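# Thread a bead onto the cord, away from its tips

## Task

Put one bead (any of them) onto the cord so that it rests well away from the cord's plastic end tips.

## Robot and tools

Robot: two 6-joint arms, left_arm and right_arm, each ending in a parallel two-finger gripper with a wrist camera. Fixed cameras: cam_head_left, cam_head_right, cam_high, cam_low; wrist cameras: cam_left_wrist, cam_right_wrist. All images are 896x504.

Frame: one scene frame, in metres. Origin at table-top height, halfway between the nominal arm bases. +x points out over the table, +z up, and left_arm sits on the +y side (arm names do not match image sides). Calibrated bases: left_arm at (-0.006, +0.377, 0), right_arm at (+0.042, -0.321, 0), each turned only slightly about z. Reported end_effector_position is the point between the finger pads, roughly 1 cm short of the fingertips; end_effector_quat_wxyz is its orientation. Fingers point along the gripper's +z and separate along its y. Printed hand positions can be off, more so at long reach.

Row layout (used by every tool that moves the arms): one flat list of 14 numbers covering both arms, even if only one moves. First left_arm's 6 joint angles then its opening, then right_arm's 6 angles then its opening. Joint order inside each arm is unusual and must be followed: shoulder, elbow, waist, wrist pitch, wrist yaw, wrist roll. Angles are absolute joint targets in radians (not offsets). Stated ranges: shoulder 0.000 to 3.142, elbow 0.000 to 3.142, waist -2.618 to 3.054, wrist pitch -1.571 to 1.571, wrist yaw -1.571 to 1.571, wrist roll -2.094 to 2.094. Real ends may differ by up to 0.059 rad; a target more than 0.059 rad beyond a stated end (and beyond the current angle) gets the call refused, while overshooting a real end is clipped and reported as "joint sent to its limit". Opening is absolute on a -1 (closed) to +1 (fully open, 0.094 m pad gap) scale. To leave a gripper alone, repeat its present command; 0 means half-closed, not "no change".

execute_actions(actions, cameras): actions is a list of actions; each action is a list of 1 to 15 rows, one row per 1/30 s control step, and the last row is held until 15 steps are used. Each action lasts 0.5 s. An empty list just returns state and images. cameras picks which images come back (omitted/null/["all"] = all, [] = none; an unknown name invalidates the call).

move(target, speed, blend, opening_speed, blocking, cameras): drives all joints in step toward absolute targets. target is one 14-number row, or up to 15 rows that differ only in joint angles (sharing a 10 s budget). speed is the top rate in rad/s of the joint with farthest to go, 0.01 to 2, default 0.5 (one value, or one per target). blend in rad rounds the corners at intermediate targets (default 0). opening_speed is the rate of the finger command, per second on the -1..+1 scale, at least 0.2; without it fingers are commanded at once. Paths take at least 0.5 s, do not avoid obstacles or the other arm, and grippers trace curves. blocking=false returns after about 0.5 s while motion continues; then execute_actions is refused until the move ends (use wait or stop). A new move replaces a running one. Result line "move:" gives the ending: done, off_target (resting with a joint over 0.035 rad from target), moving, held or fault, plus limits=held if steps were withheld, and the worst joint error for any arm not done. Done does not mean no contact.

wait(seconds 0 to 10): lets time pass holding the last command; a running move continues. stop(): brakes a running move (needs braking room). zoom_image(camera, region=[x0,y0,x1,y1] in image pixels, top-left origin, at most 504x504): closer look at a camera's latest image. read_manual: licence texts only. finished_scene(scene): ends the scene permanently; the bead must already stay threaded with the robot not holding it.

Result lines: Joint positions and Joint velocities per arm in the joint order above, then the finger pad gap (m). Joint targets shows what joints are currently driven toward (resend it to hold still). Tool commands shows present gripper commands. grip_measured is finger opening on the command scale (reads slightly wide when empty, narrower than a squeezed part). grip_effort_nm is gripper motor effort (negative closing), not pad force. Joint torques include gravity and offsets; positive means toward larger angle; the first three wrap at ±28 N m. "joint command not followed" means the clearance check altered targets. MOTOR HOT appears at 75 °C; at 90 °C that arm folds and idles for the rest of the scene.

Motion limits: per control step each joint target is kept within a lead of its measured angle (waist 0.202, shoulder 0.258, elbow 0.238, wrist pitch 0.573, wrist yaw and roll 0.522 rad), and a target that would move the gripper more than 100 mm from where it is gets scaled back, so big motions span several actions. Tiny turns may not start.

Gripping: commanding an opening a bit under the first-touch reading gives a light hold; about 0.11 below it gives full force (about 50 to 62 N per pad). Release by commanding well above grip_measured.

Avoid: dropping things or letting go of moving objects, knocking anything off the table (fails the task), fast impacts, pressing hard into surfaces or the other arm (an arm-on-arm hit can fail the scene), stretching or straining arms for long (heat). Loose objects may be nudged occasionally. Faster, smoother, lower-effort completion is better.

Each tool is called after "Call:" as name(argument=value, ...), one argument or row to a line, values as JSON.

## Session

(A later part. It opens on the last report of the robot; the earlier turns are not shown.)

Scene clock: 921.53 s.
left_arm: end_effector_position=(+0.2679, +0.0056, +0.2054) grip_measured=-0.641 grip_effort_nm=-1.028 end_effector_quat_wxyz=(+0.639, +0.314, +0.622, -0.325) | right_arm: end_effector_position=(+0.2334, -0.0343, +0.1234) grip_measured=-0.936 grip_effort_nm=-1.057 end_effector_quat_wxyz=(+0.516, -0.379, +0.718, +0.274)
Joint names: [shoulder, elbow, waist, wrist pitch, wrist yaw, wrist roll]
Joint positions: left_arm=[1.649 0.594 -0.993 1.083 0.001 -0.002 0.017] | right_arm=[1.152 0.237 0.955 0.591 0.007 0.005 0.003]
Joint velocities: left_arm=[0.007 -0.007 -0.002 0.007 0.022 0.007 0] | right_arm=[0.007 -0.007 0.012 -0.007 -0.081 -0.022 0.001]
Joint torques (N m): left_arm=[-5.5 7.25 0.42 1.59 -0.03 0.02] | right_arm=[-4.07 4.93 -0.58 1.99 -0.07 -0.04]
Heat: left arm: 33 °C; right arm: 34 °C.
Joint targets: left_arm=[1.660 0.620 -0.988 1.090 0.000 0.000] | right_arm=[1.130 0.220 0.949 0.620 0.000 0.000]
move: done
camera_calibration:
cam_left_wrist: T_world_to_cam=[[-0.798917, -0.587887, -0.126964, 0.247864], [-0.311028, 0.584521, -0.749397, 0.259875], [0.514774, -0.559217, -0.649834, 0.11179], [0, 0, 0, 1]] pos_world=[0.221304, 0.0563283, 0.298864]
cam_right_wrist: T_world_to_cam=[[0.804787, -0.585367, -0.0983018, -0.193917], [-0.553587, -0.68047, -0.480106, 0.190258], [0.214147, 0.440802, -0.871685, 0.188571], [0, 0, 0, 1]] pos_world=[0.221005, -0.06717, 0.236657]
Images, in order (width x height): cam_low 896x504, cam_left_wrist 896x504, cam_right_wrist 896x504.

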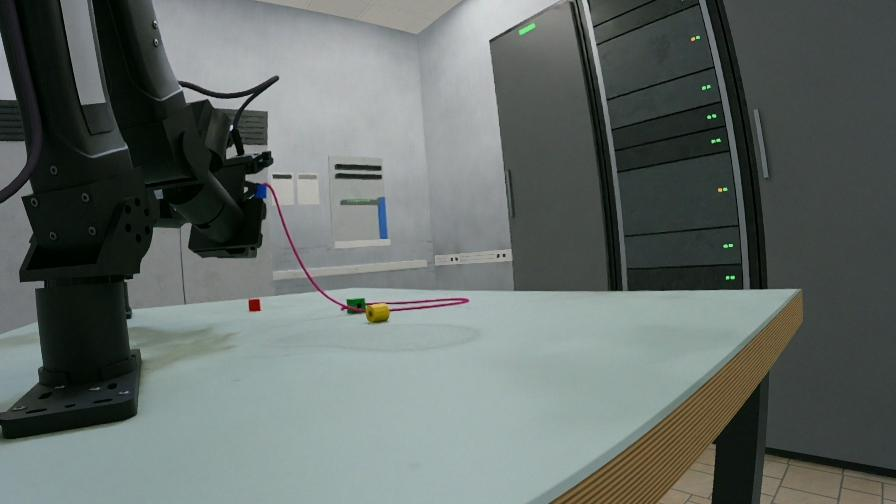

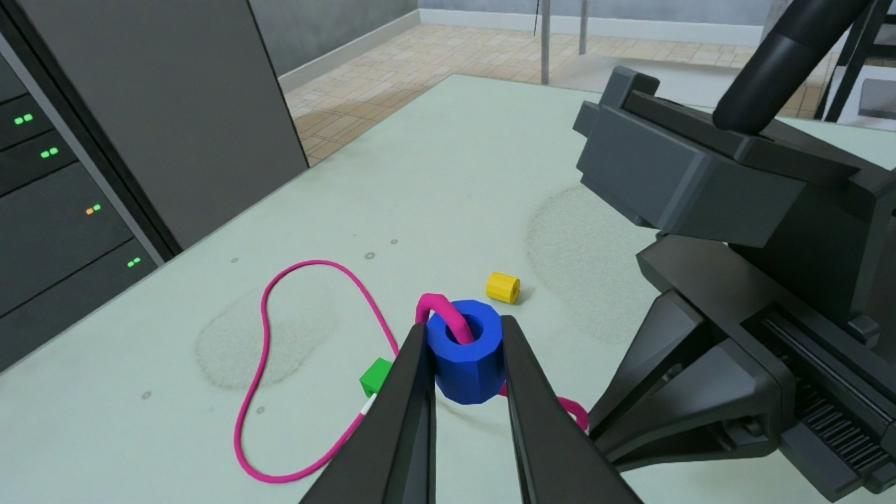

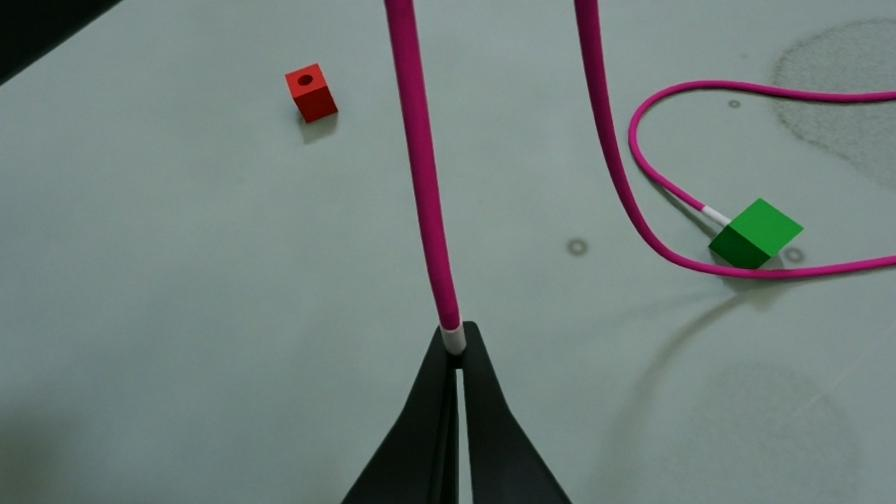

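Call:
move(
  target=[
    [1.86,0.60,-0.93,1.08,0,0,-0.68,1.36,0.20,0.949,0.86,0,0,-1],
    [2.0328,0.5749,-0.93,1.1579,0,0,-0.68,1.55,0.16,0.949,1.05,0,0,-1],
  ],
  speed=0.2,
  blend=0.05,
)

Scene clock: 940.40 s.
left_arm: end_effector_position=(+0.2885, +0.0203, +0.0487) grip_measured=-0.641 grip_effort_nm=-1.033 end_effector_quat_wxyz=(+0.536, +0.343, +0.728, -0.255) | right_arm: end_effector_position=(+0.2383, -0.0270, +0.0700) grip_measured=-0.936 grip_effort_nm=-1.053 end_effector_quat_wxyz=(+0.507, -0.382, +0.724, +0.270)
Joint names: [shoulder, elbow, waist, wrist pitch, wrist yaw, wrist roll]
Joint positions: left_arm=[2.016 0.578 -0.939 1.138 0.001 -0.002 0.017] | right_arm=[1.542 0.174 0.955 1.021 0.007 0.005 0.003]
Joint velocities: left_arm=[-0.007 -0.002 -0.012 -0.051 0.037 -0.007 0] | right_arm=[-0.002 0.002 -0.002 0.037 0.051 -0.037 0]
Joint torques (N m): left_arm=[-6.68 3.29 0.72 1.71 -0.03 0.01] | right_arm=[-3.32 3.18 -0.5 2.01 -0.1 -0.05]
Heat: left arm: 34 °C; right arm: 35 °C.
Joint targets: left_arm=[2.033 0.575 -0.930 1.158 0.000 0.000] | right_arm=[1.550 0.160 0.949 1.050 0.000 0.000]
move: done
camera_calibration:
cam_left_wrist: T_world_to_cam=[[-0.791654, -0.599002, -0.120338, 0.250826], [-0.473542, 0.726021, -0.49865, 0.1721], [0.38606, -0.337773, -0.858409, 0.0503524], [0, 0, 0, 1]] pos_world=[0.260625, 0.0423044, 0.159225]
cam_right_wrist: T_world_to_cam=[[0.803483, -0.587322, -0.0973029, -0.198616], [-0.559849, -0.689858, -0.458982, 0.172113], [0.202445, 0.423259, -0.883101, 0.140909], [0, 0, 0, 1]] pos_world=[0.227416, -0.057559, 0.184108]

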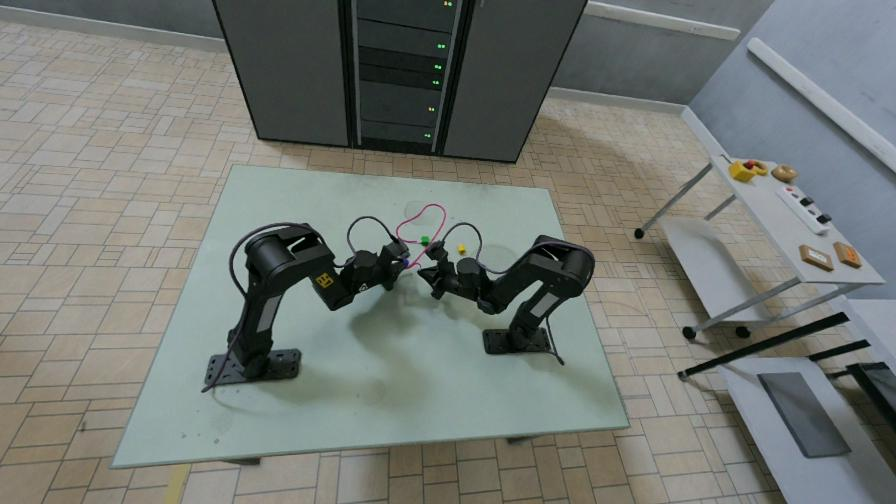

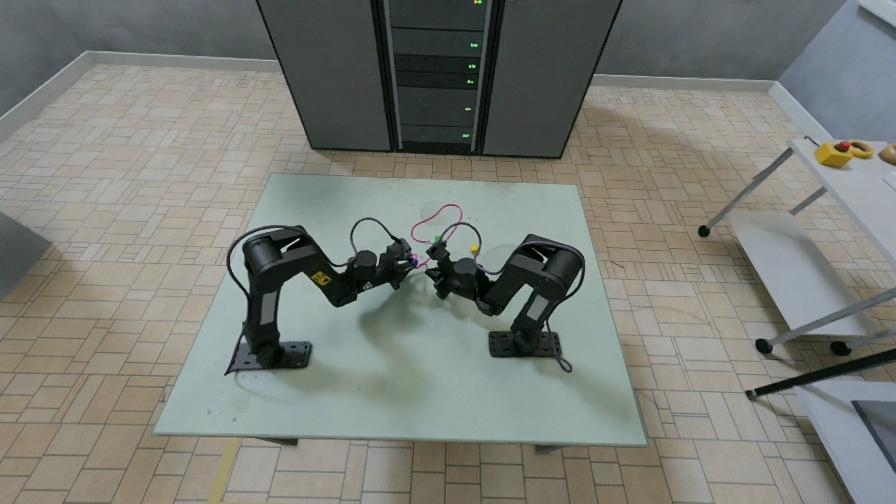

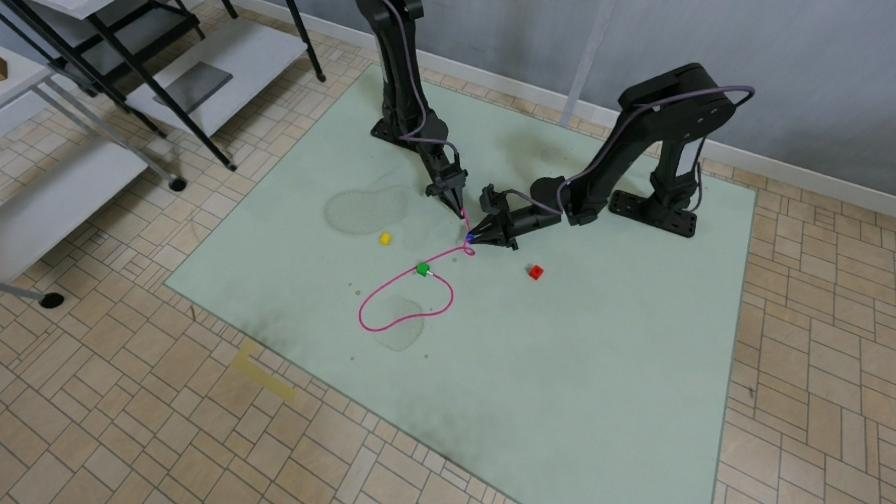

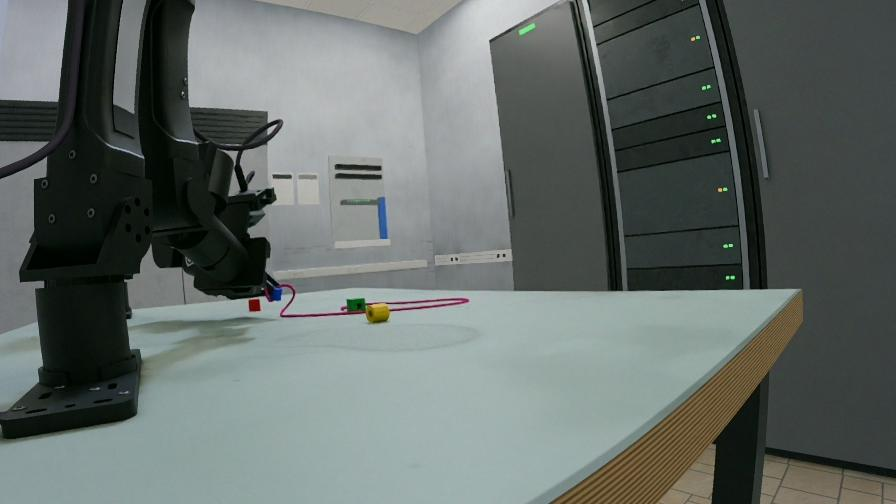

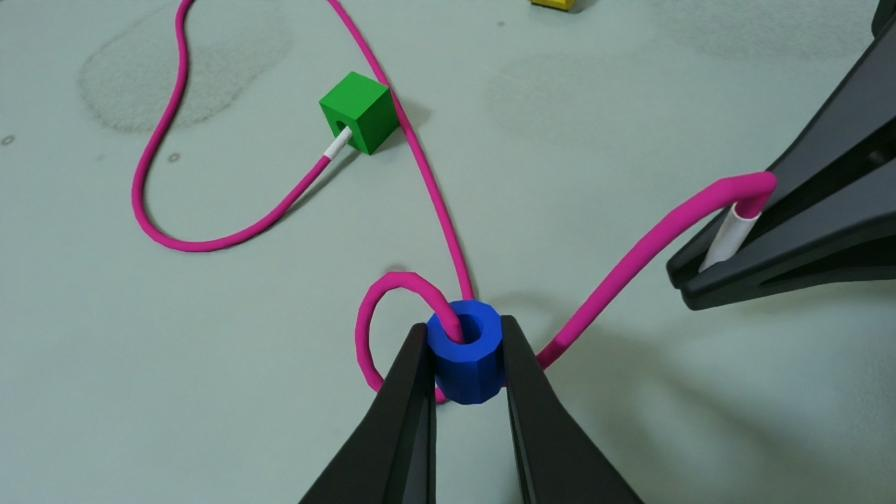

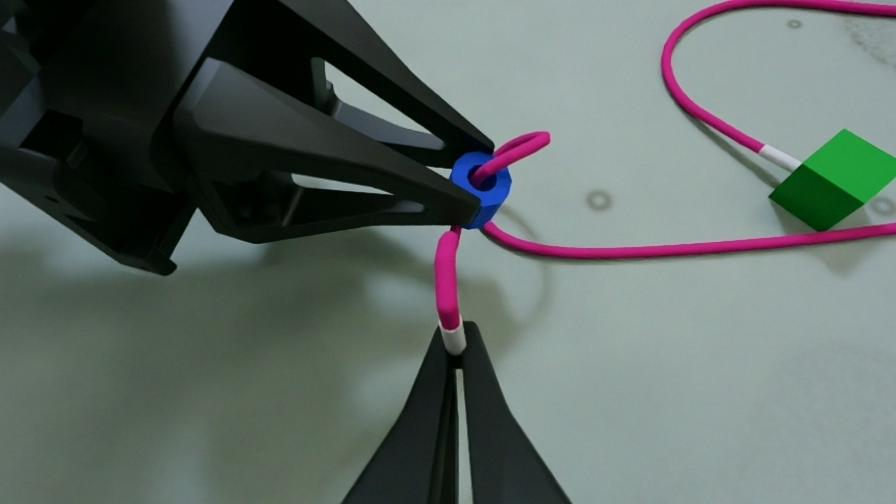

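Call:
move(
  target=[2.1369,0.5795,-0.93,1.2574,0,0,-0.68,1.65,0.141,0.949,1.16,0,0,-1],
  speed=0.12,
  cameras=["cam_left_wrist","cam_low","cam_right_wrist"],
)

Call:
zoom_image(
  camera="cam_low",
  region=[200, 220, 400, 350],
)

Scene clock: 946.63 s.
left_arm: end_effector_position=(+0.2879, +0.0210, +0.0271) grip_measured=-0.641 grip_effort_nm=-1.028 end_effector_quat_wxyz=(+0.535, +0.343, +0.729, -0.254) | right_arm: end_effector_position=(+0.2371, -0.0289, +0.0565) grip_measured=-0.936 grip_effort_nm=-1.057 end_effector_quat_wxyz=(+0.504, -0.384, +0.726, +0.268)
Joint names: [shoulder, elbow, waist, wrist pitch, wrist yaw, wrist roll]
Joint positions: left_arm=[2.118 0.578 -0.939 1.238 0.001 -0.002 0.017] | right_arm=[1.64 0.154 0.955 1.131 0.007 0.005 0.003]
Joint velocities: left_arm=[0.022 -0.017 0.002 -0.051 0.022 0.007 0] | right_arm=[0.007 0.012 -0.002 0.007 0.037 -0.022 0]
Joint torques (N m): left_arm=[-6.83 3.12 0.7 1.76 -0.02 0.01] | right_arm=[-3.52 2.67 -0.55 2.02 -0.08 -0.04]
Heat: left arm: 34 °C; right arm: 35 °C.
Joint targets: left_arm=[2.137 0.580 -0.930 1.257 0.000 0.000] | right_arm=[1.650 0.141 0.949 1.160 0.000 0.000]
move: done
camera_calibration:
cam_left_wrist: T_world_to_cam=[[-0.791858, -0.598754, -0.12023, 0.248244], [-0.474386, 0.727047, -0.496348, 0.160711], [0.384603, -0.336002, -0.859758, 0.0327235], [0, 0, 0, 1]] pos_world=[0.260227, 0.0427879, 0.137749]
cam_right_wrist: T_world_to_cam=[[0.803051, -0.58797, -0.0969574, -0.199965], [-0.561874, -0.692893, -0.451881, 0.163888], [0.198511, 0.417361, -0.886794, 0.130991], [0, 0, 0, 1]] pos_world=[0.226663, -0.0586872, 0.170832]
Images, in order (width x height): cam_low 896x504, cam_left_wrist 896x504, cam_right_wrist 896x504.

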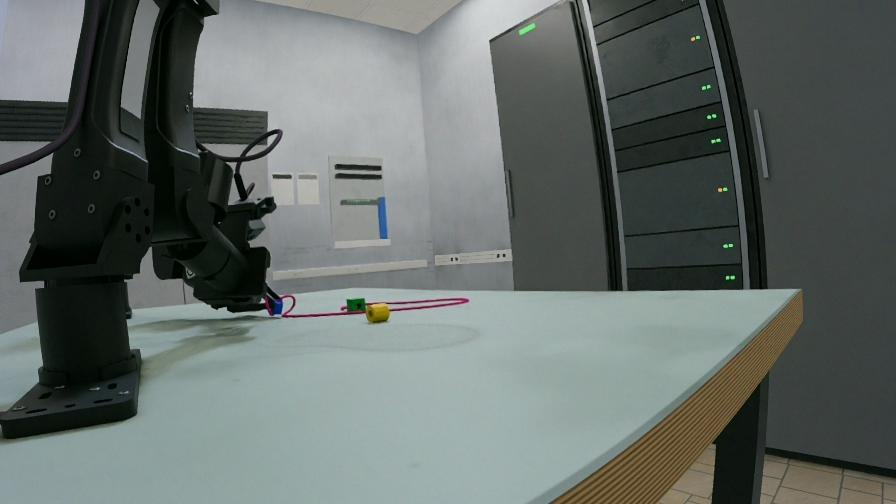

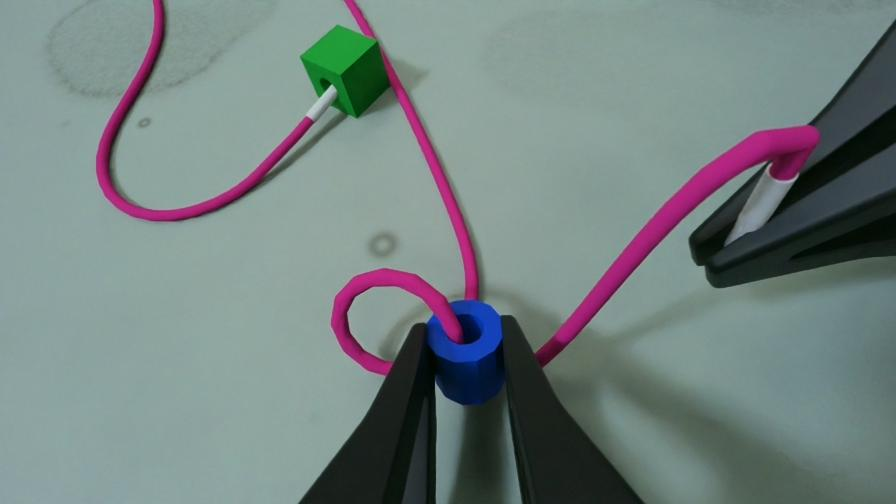

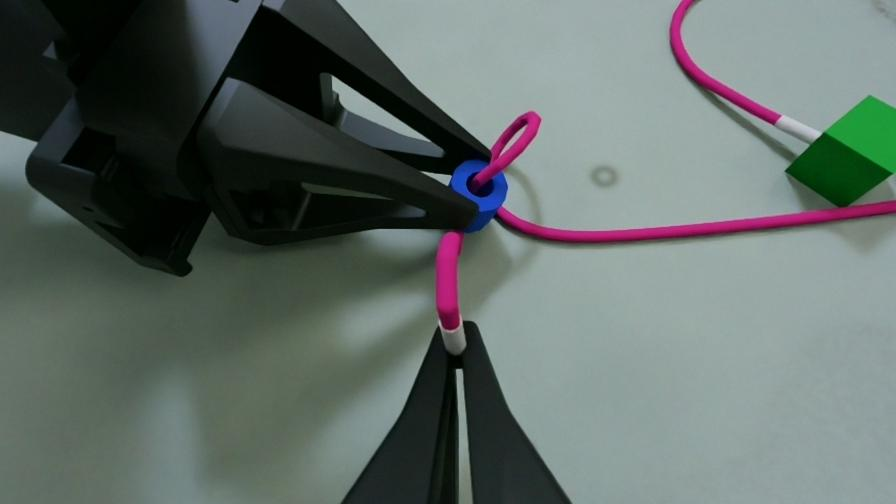

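Scaled by 2.520 from the camera's 896x504 image, which has a finer 1280x720 frame.

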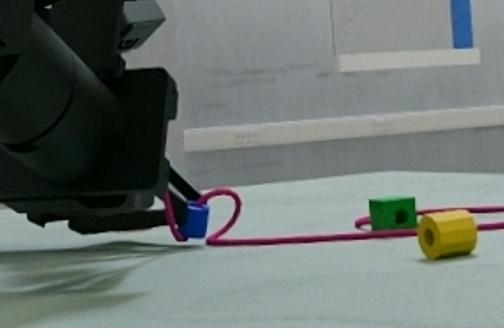

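Call:
move(
  target=[2.17,0.5795,-0.93,1.29,0,0,-0.68,1.71,0.135,0.949,1.21,0,0,-1],
  speed=0.08,
  cameras=["cam_left_wrist","cam_low"],
)

Call:
zoom_image(
  camera="cam_low",
  region=[230, 260, 330, 340],
)

Scene clock: 952.63 s.
left_arm: end_effector_position=(+0.2880, +0.0209, +0.0231) grip_measured=-0.641 grip_effort_nm=-1.028 end_effector_quat_wxyz=(+0.539, +0.342, +0.726, -0.256) | right_arm: end_effector_position=(+0.2374, -0.0284, +0.0486) grip_measured=-0.936 grip_effort_nm=-1.057 end_effector_quat_wxyz=(+0.501, -0.385, +0.728, +0.267)
Joint names: [shoulder, elbow, waist, wrist pitch, wrist yaw, wrist roll]
Joint positions: left_arm=[2.148 0.578 -0.939 1.277 0.001 -0.002 0.017] | right_arm=[1.699 0.154 0.955 1.181 0.007 0.005 0.003]
Joint velocities: left_arm=[-0.012 -0.012 0.012 -0.051 0.007 0.022 0] | right_arm=[0.007 -0.002 -0.002 0.022 0.007 -0.007 0.001]
Joint torques (N m): left_arm=[-6.64 2.99 0.72 1.66 -0.02 0.01] | right_arm=[-3.63 1.88 -0.54 1.99 -0.08 -0.04]
Heat: left arm: 34 °C; right arm: 35 °C.
Joint targets: left_arm=[2.170 0.580 -0.930 1.290 0.000 0.000] | right_arm=[1.710 0.135 0.949 1.210 0.000 0.000]
move: done
camera_calibration:
cam_left_wrist: T_world_to_cam=[[-0.791157, -0.599605, -0.120598, 0.24759], [-0.471475, 0.72351, -0.504227, 0.158186], [0.389591, -0.342064, -0.855109, 0.0278502], [0, 0, 0, 1]] pos_world=[0.259613, 0.0435334, 0.133436]
Images, in order (width x height): cam_low 896x504, cam_left_wrist 896x504.

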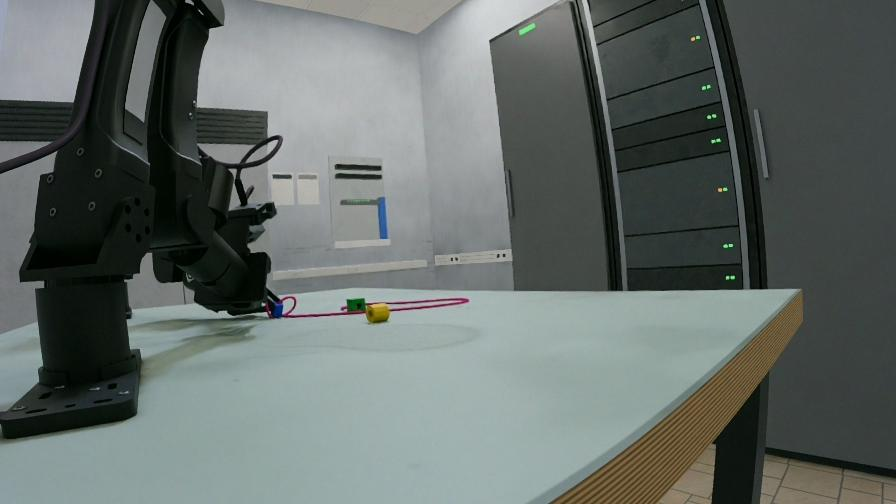

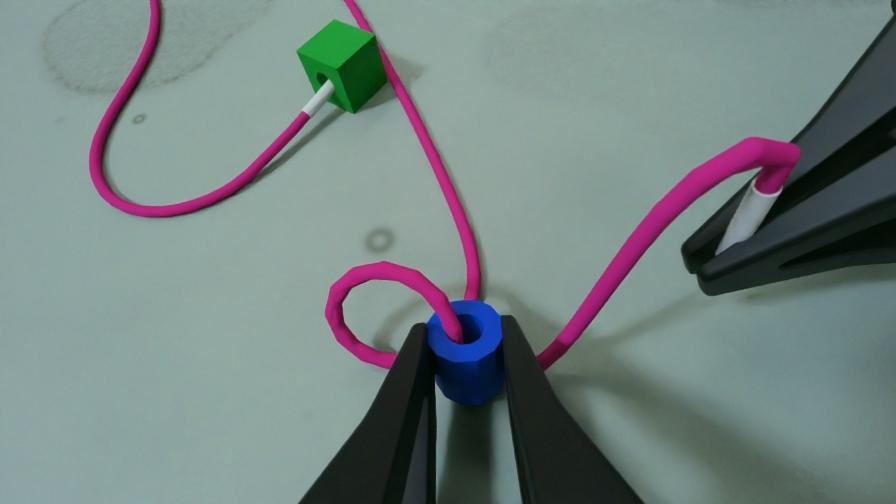

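Scaled by 5.040 from the camera's 896x504 image, which has a finer 1280x720 frame.

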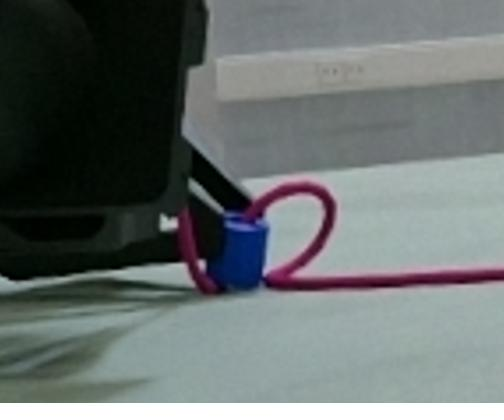

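Call:
move(
  target=[2.17,0.5795,-0.93,1.29,0,0,-0.3,1.745,0.135,0.949,1.245,0,0,-1],
  speed=0.1,
  opening_speed=0.3,
  cameras=["cam_left_wrist"],
)

Scene clock: 958.20 s.
left_arm: end_effector_position=(+0.2879, +0.0210, +0.0225) grip_measured=-0.302 grip_effort_nm=0.090 end_effector_quat_wxyz=(+0.538, +0.342, +0.726, -0.255) | right_arm: end_effector_position=(+0.2365, -0.0298, +0.0435) grip_measured=-0.936 grip_effort_nm=-1.057 end_effector_quat_wxyz=(+0.499, -0.385, +0.729, +0.265)
Joint names: [shoulder, elbow, waist, wrist pitch, wrist yaw, wrist roll]
Joint positions: left_arm=[2.15 0.578 -0.939 1.277 0.001 -0.002 0.033] | right_arm=[1.734 0.147 0.955 1.217 0.007 0.005 0.003]
Joint velocities: left_arm=[-0.012 0.007 -0.007 0.037 -0.022 0.081 0.001] | right_arm=[0.012 -0.002 -0.002 -0.037 0.037 -0.022 -0.001]
Joint torques (N m): left_arm=[-6.78 2.96 0.69 1.65 -0.03 0.01] | right_arm=[-3.71 2.24 -0.55 2 -0.08 -0.04]
Heat: left arm: 34 °C; right arm: 35 °C.
Joint targets: left_arm=[2.170 0.580 -0.930 1.290 0.000 0.000] | right_arm=[1.745 0.135 0.949 1.245 0.000 0.000]
move: done
camera_calibration:
cam_left_wrist: T_world_to_cam=[[-0.791245, -0.599498, -0.120553, 0.247537], [-0.471842, 0.723955, -0.503244, 0.157864], [0.388969, -0.341308, -0.855694, 0.027588], [0, 0, 0, 1]] pos_world=[0.259618, 0.0435277, 0.132892]
Images, in order (width x height): cam_left_wrist 896x504.

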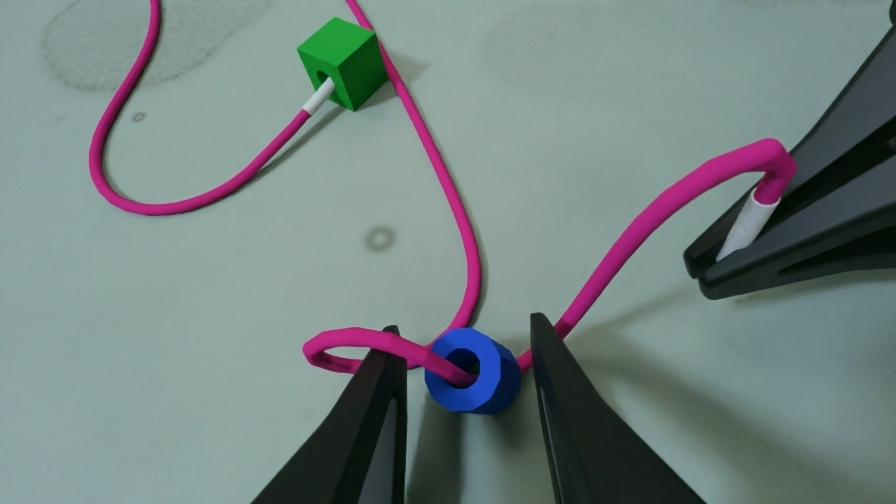

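Call:
move(
  target=[2.05,0.31,-0.93,1.43,0,0,-0.2,1.745,0.135,0.949,1.245,0,0,-1],
  speed=0.12,
  cameras=["cam_left_wrist","cam_high"],
)

Scene clock: 970.03 s.
left_arm: end_effector_position=(+0.2452, +0.0729, +0.0138) grip_measured=-0.202 grip_effort_nm=0.090 end_effector_quat_wxyz=(+0.522, +0.350, +0.738, -0.246) | right_arm: end_effector_position=(+0.2365, -0.0297, +0.0437) grip_measured=-0.936 grip_effort_nm=-1.053 end_effector_quat_wxyz=(+0.499, -0.385, +0.729, +0.266)
Joint names: [shoulder, elbow, waist, wrist pitch, wrist yaw, wrist roll]
Joint positions: left_arm=[2.081 0.317 -0.939 1.423 0.001 0.002 0.038] | right_arm=[1.734 0.147 0.955 1.218 0.007 0.005 0.003]
Joint velocities: left_arm=[0.002 0.017 0.012 0.007 -0.037 0.051 -0.002] | right_arm=[-0.017 0.002 -0.012 0.037 -0.037 -0.022 0]
Joint torques (N m): left_arm=[-9.54 1.37 0.7 1.59 -0.02 -0.04] | right_arm=[-3.66 2.14 -0.61 1.97 -0.08 -0.05]
Heat: left arm: 33 °C; right arm: 37 °C.
Joint targets: left_arm=[2.050 0.310 -0.930 1.430 0.000 0.000] | right_arm=[1.745 0.135 0.949 1.245 0.000 0.000]
move: done
camera_calibration:
cam_left_wrist: T_world_to_cam=[[-0.795317, -0.593619, -0.12283, 0.244416], [-0.483562, 0.743459, -0.461992, 0.0966832], [0.365566, -0.308034, -0.878337, 0.0581004], [0, 0, 0, 1]] pos_world=[0.219901, 0.0911069, 0.12572]
Images, in order (width x height): cam_high 896x504, cam_left_wrist 896x504.

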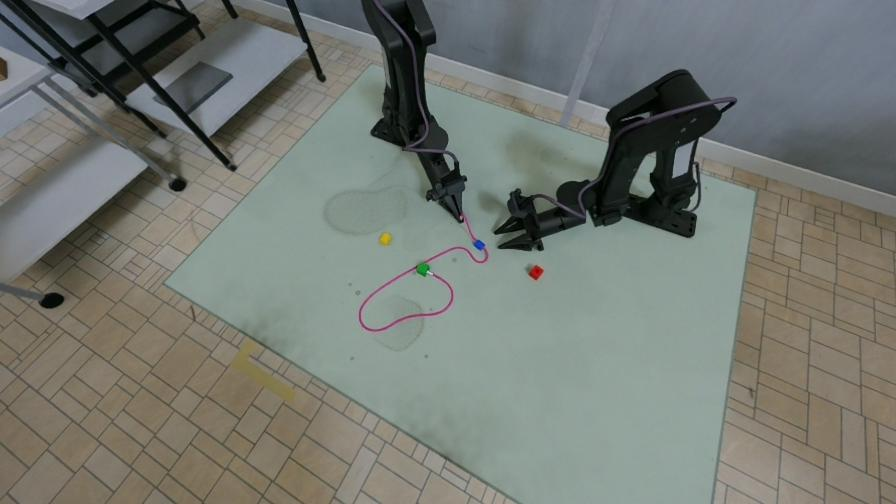

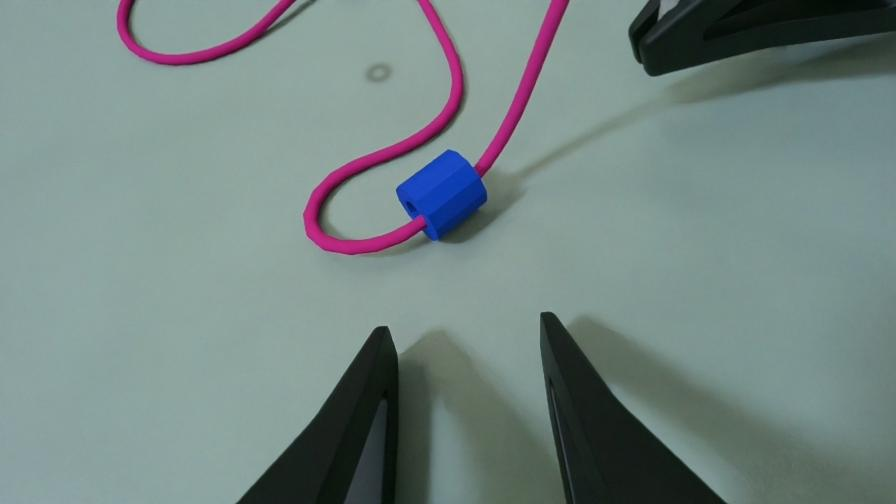

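Call:
move(
  target=[1.95,0.31,-0.93,1.33,0,0,-0.2,1.745,0.135,0.949,1.245,0,0,-0.6],
  speed=0.2,
  opening_speed=0.3,
  cameras=[],
)

Call:
move(
  target=[1.95,0.31,-0.93,1.33,0,0,-0.2,1.35,0.09,0.949,1.05,0,0,-0.6],
  speed=0.25,
  cameras=["cam_left_wrist","cam_high","cam_right_wrist"],
)

Call:
zoom_image(
  camera="cam_high",
  region=[400, 180, 540, 300],
)

Scene clock: 979.17 s.
left_arm: end_effector_position=(+0.2463, +0.0716, +0.0285) grip_measured=-0.202 grip_effort_nm=0.090 end_effector_quat_wxyz=(+0.523, +0.349, +0.737, -0.247) | right_arm: end_effector_position=(+0.2365, -0.0297, +0.0437) grip_measured=-0.603 grip_effort_nm=0.120 end_effector_quat_wxyz=(+0.499, -0.385, +0.729, +0.266)
Joint names: [shoulder, elbow, waist, wrist pitch, wrist yaw, wrist roll]
Joint positions: left_arm=[1.983 0.317 -0.939 1.329 0.001 0.002 0.038] | right_arm=[1.734 0.147 0.955 1.218 0.007 0.005 0.019]
Joint velocities: left_arm=[-0.007 0.017 -0.017 0.11 -0.051 -0.051 -0.001] | right_arm=[-0.012 -0.012 0.012 -0.081 -0.037 -0.081 0]
Joint torques (N m): left_arm=[-9.43 1.89 0.72 1.55 -0.03 -0.03] | right_arm=[-3.7 2.13 -0.53 1.99 -0.09 -0.05]
Heat: left arm: 34 °C; right arm: 37 °C.
Joint targets: left_arm=[1.950 0.310 -0.930 1.330 0.000 0.000] | right_arm=[1.745 0.135 0.949 1.245 0.000 0.000]
move: done
No camera images: "cameras" was empty.

Scene clock: 981.33 s.
left_arm: end_effector_position=(+0.2463, +0.0716, +0.0284) grip_measured=-0.202 grip_effort_nm=0.100 end_effector_quat_wxyz=(+0.523, +0.349, +0.737, -0.247) | right_arm: end_effector_position=(+0.2315, -0.0372, +0.1111) grip_measured=-0.603 grip_effort_nm=0.120 end_effector_quat_wxyz=(+0.557, -0.362, +0.686, +0.297)
Joint names: [shoulder, elbow, waist, wrist pitch, wrist yaw, wrist roll]
Joint positions: left_arm=[1.983 0.317 -0.939 1.328 0.001 0.002 0.038] | right_arm=[1.369 0.106 0.955 1.057 0.007 0.005 0.019]
Joint velocities: left_arm=[-0.027 0.002 0.002 -0.022 0.037 -0.022 0] | right_arm=[-0.007 -0.007 -0.002 -0.022 -0.007 -0.037 -0.001]
Joint torques (N m): left_arm=[-9.43 1.89 0.72 1.55 -0.02 -0.03] | right_arm=[-4.42 3.56 -0.54 1.69 -0.1 -0.04]
Heat: left arm: 34 °C; right arm: 37 °C.
Joint targets: left_arm=[1.950 0.310 -0.930 1.330 0.000 0.000] | right_arm=[1.350 0.090 0.949 1.050 0.000 0.000]
move: done
camera_calibration:
cam_left_wrist: T_world_to_cam=[[-0.795079, -0.593909, -0.122972, 0.246255], [-0.482663, 0.742367, -0.464679, 0.104857], [0.367268, -0.310103, -0.876898, 0.069816], [0, 0, 0, 1]] pos_world=[0.220762, 0.0900608, 0.140229]
cam_right_wrist: T_world_to_cam=[[0.811314, -0.575581, -0.102347, -0.195961], [-0.519138, -0.628825, -0.578856, 0.186251], [0.26882, 0.522767, -0.808981, 0.162986], [0, 0, 0, 1]] pos_world=[0.211862, -0.0808761, 0.219609]
Images, in order (width x height): cam_high 896x504, cam_left_wrist 896x504, cam_right_wrist 896x504.

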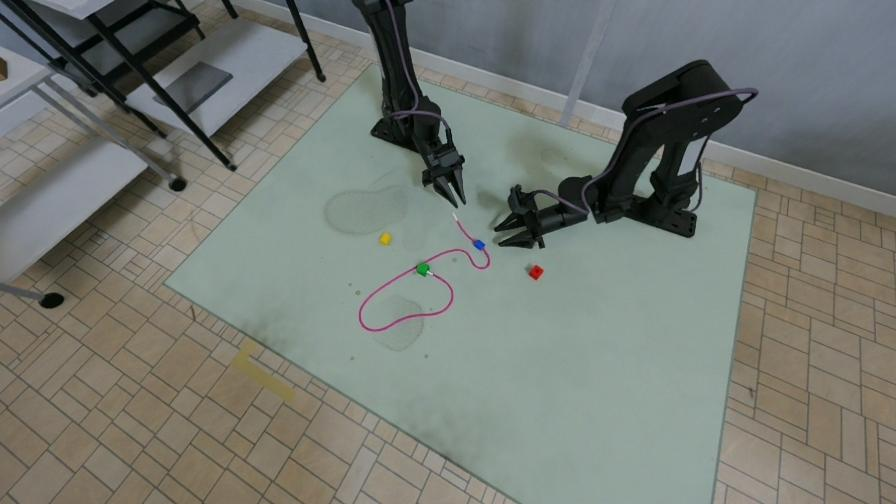

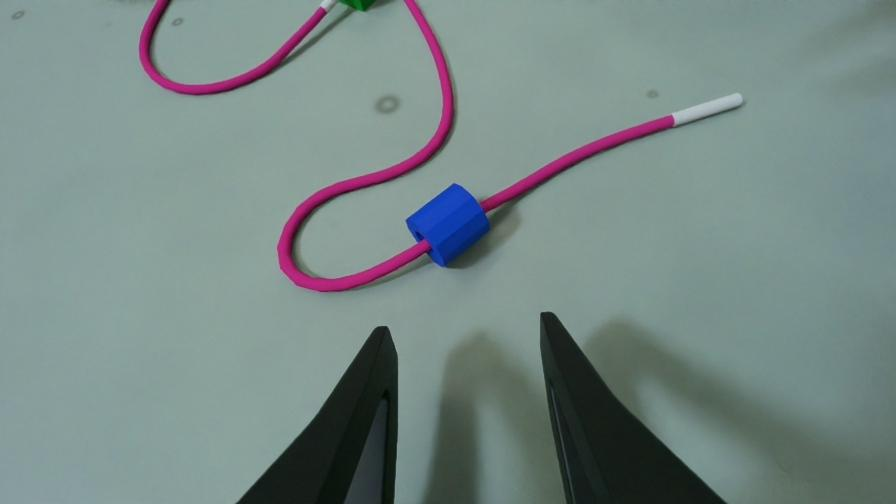

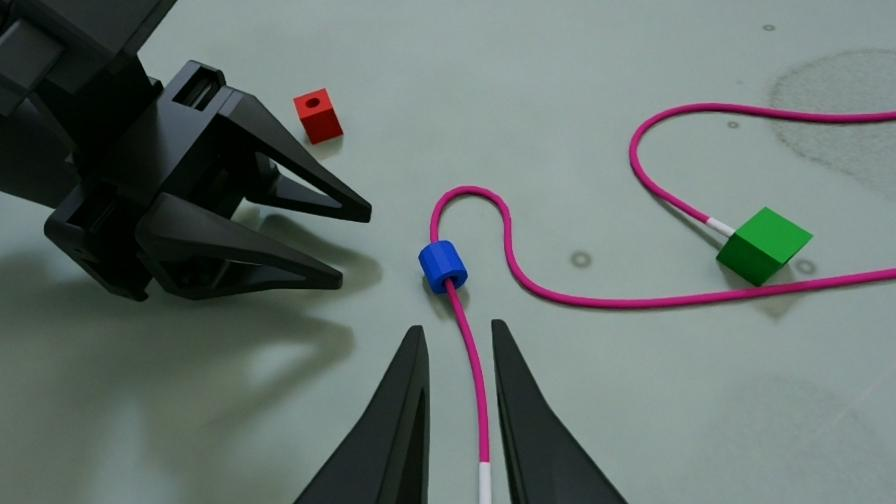

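Scaled by 3.600 from the camera's 896x504 image, which has a finer 1280x720 frame.

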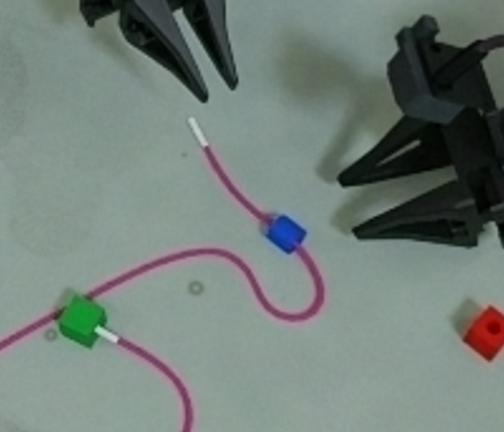

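Threaded well clear of the tips.

Call:
finished_scene(
  scene=2,
)

The scene is finished.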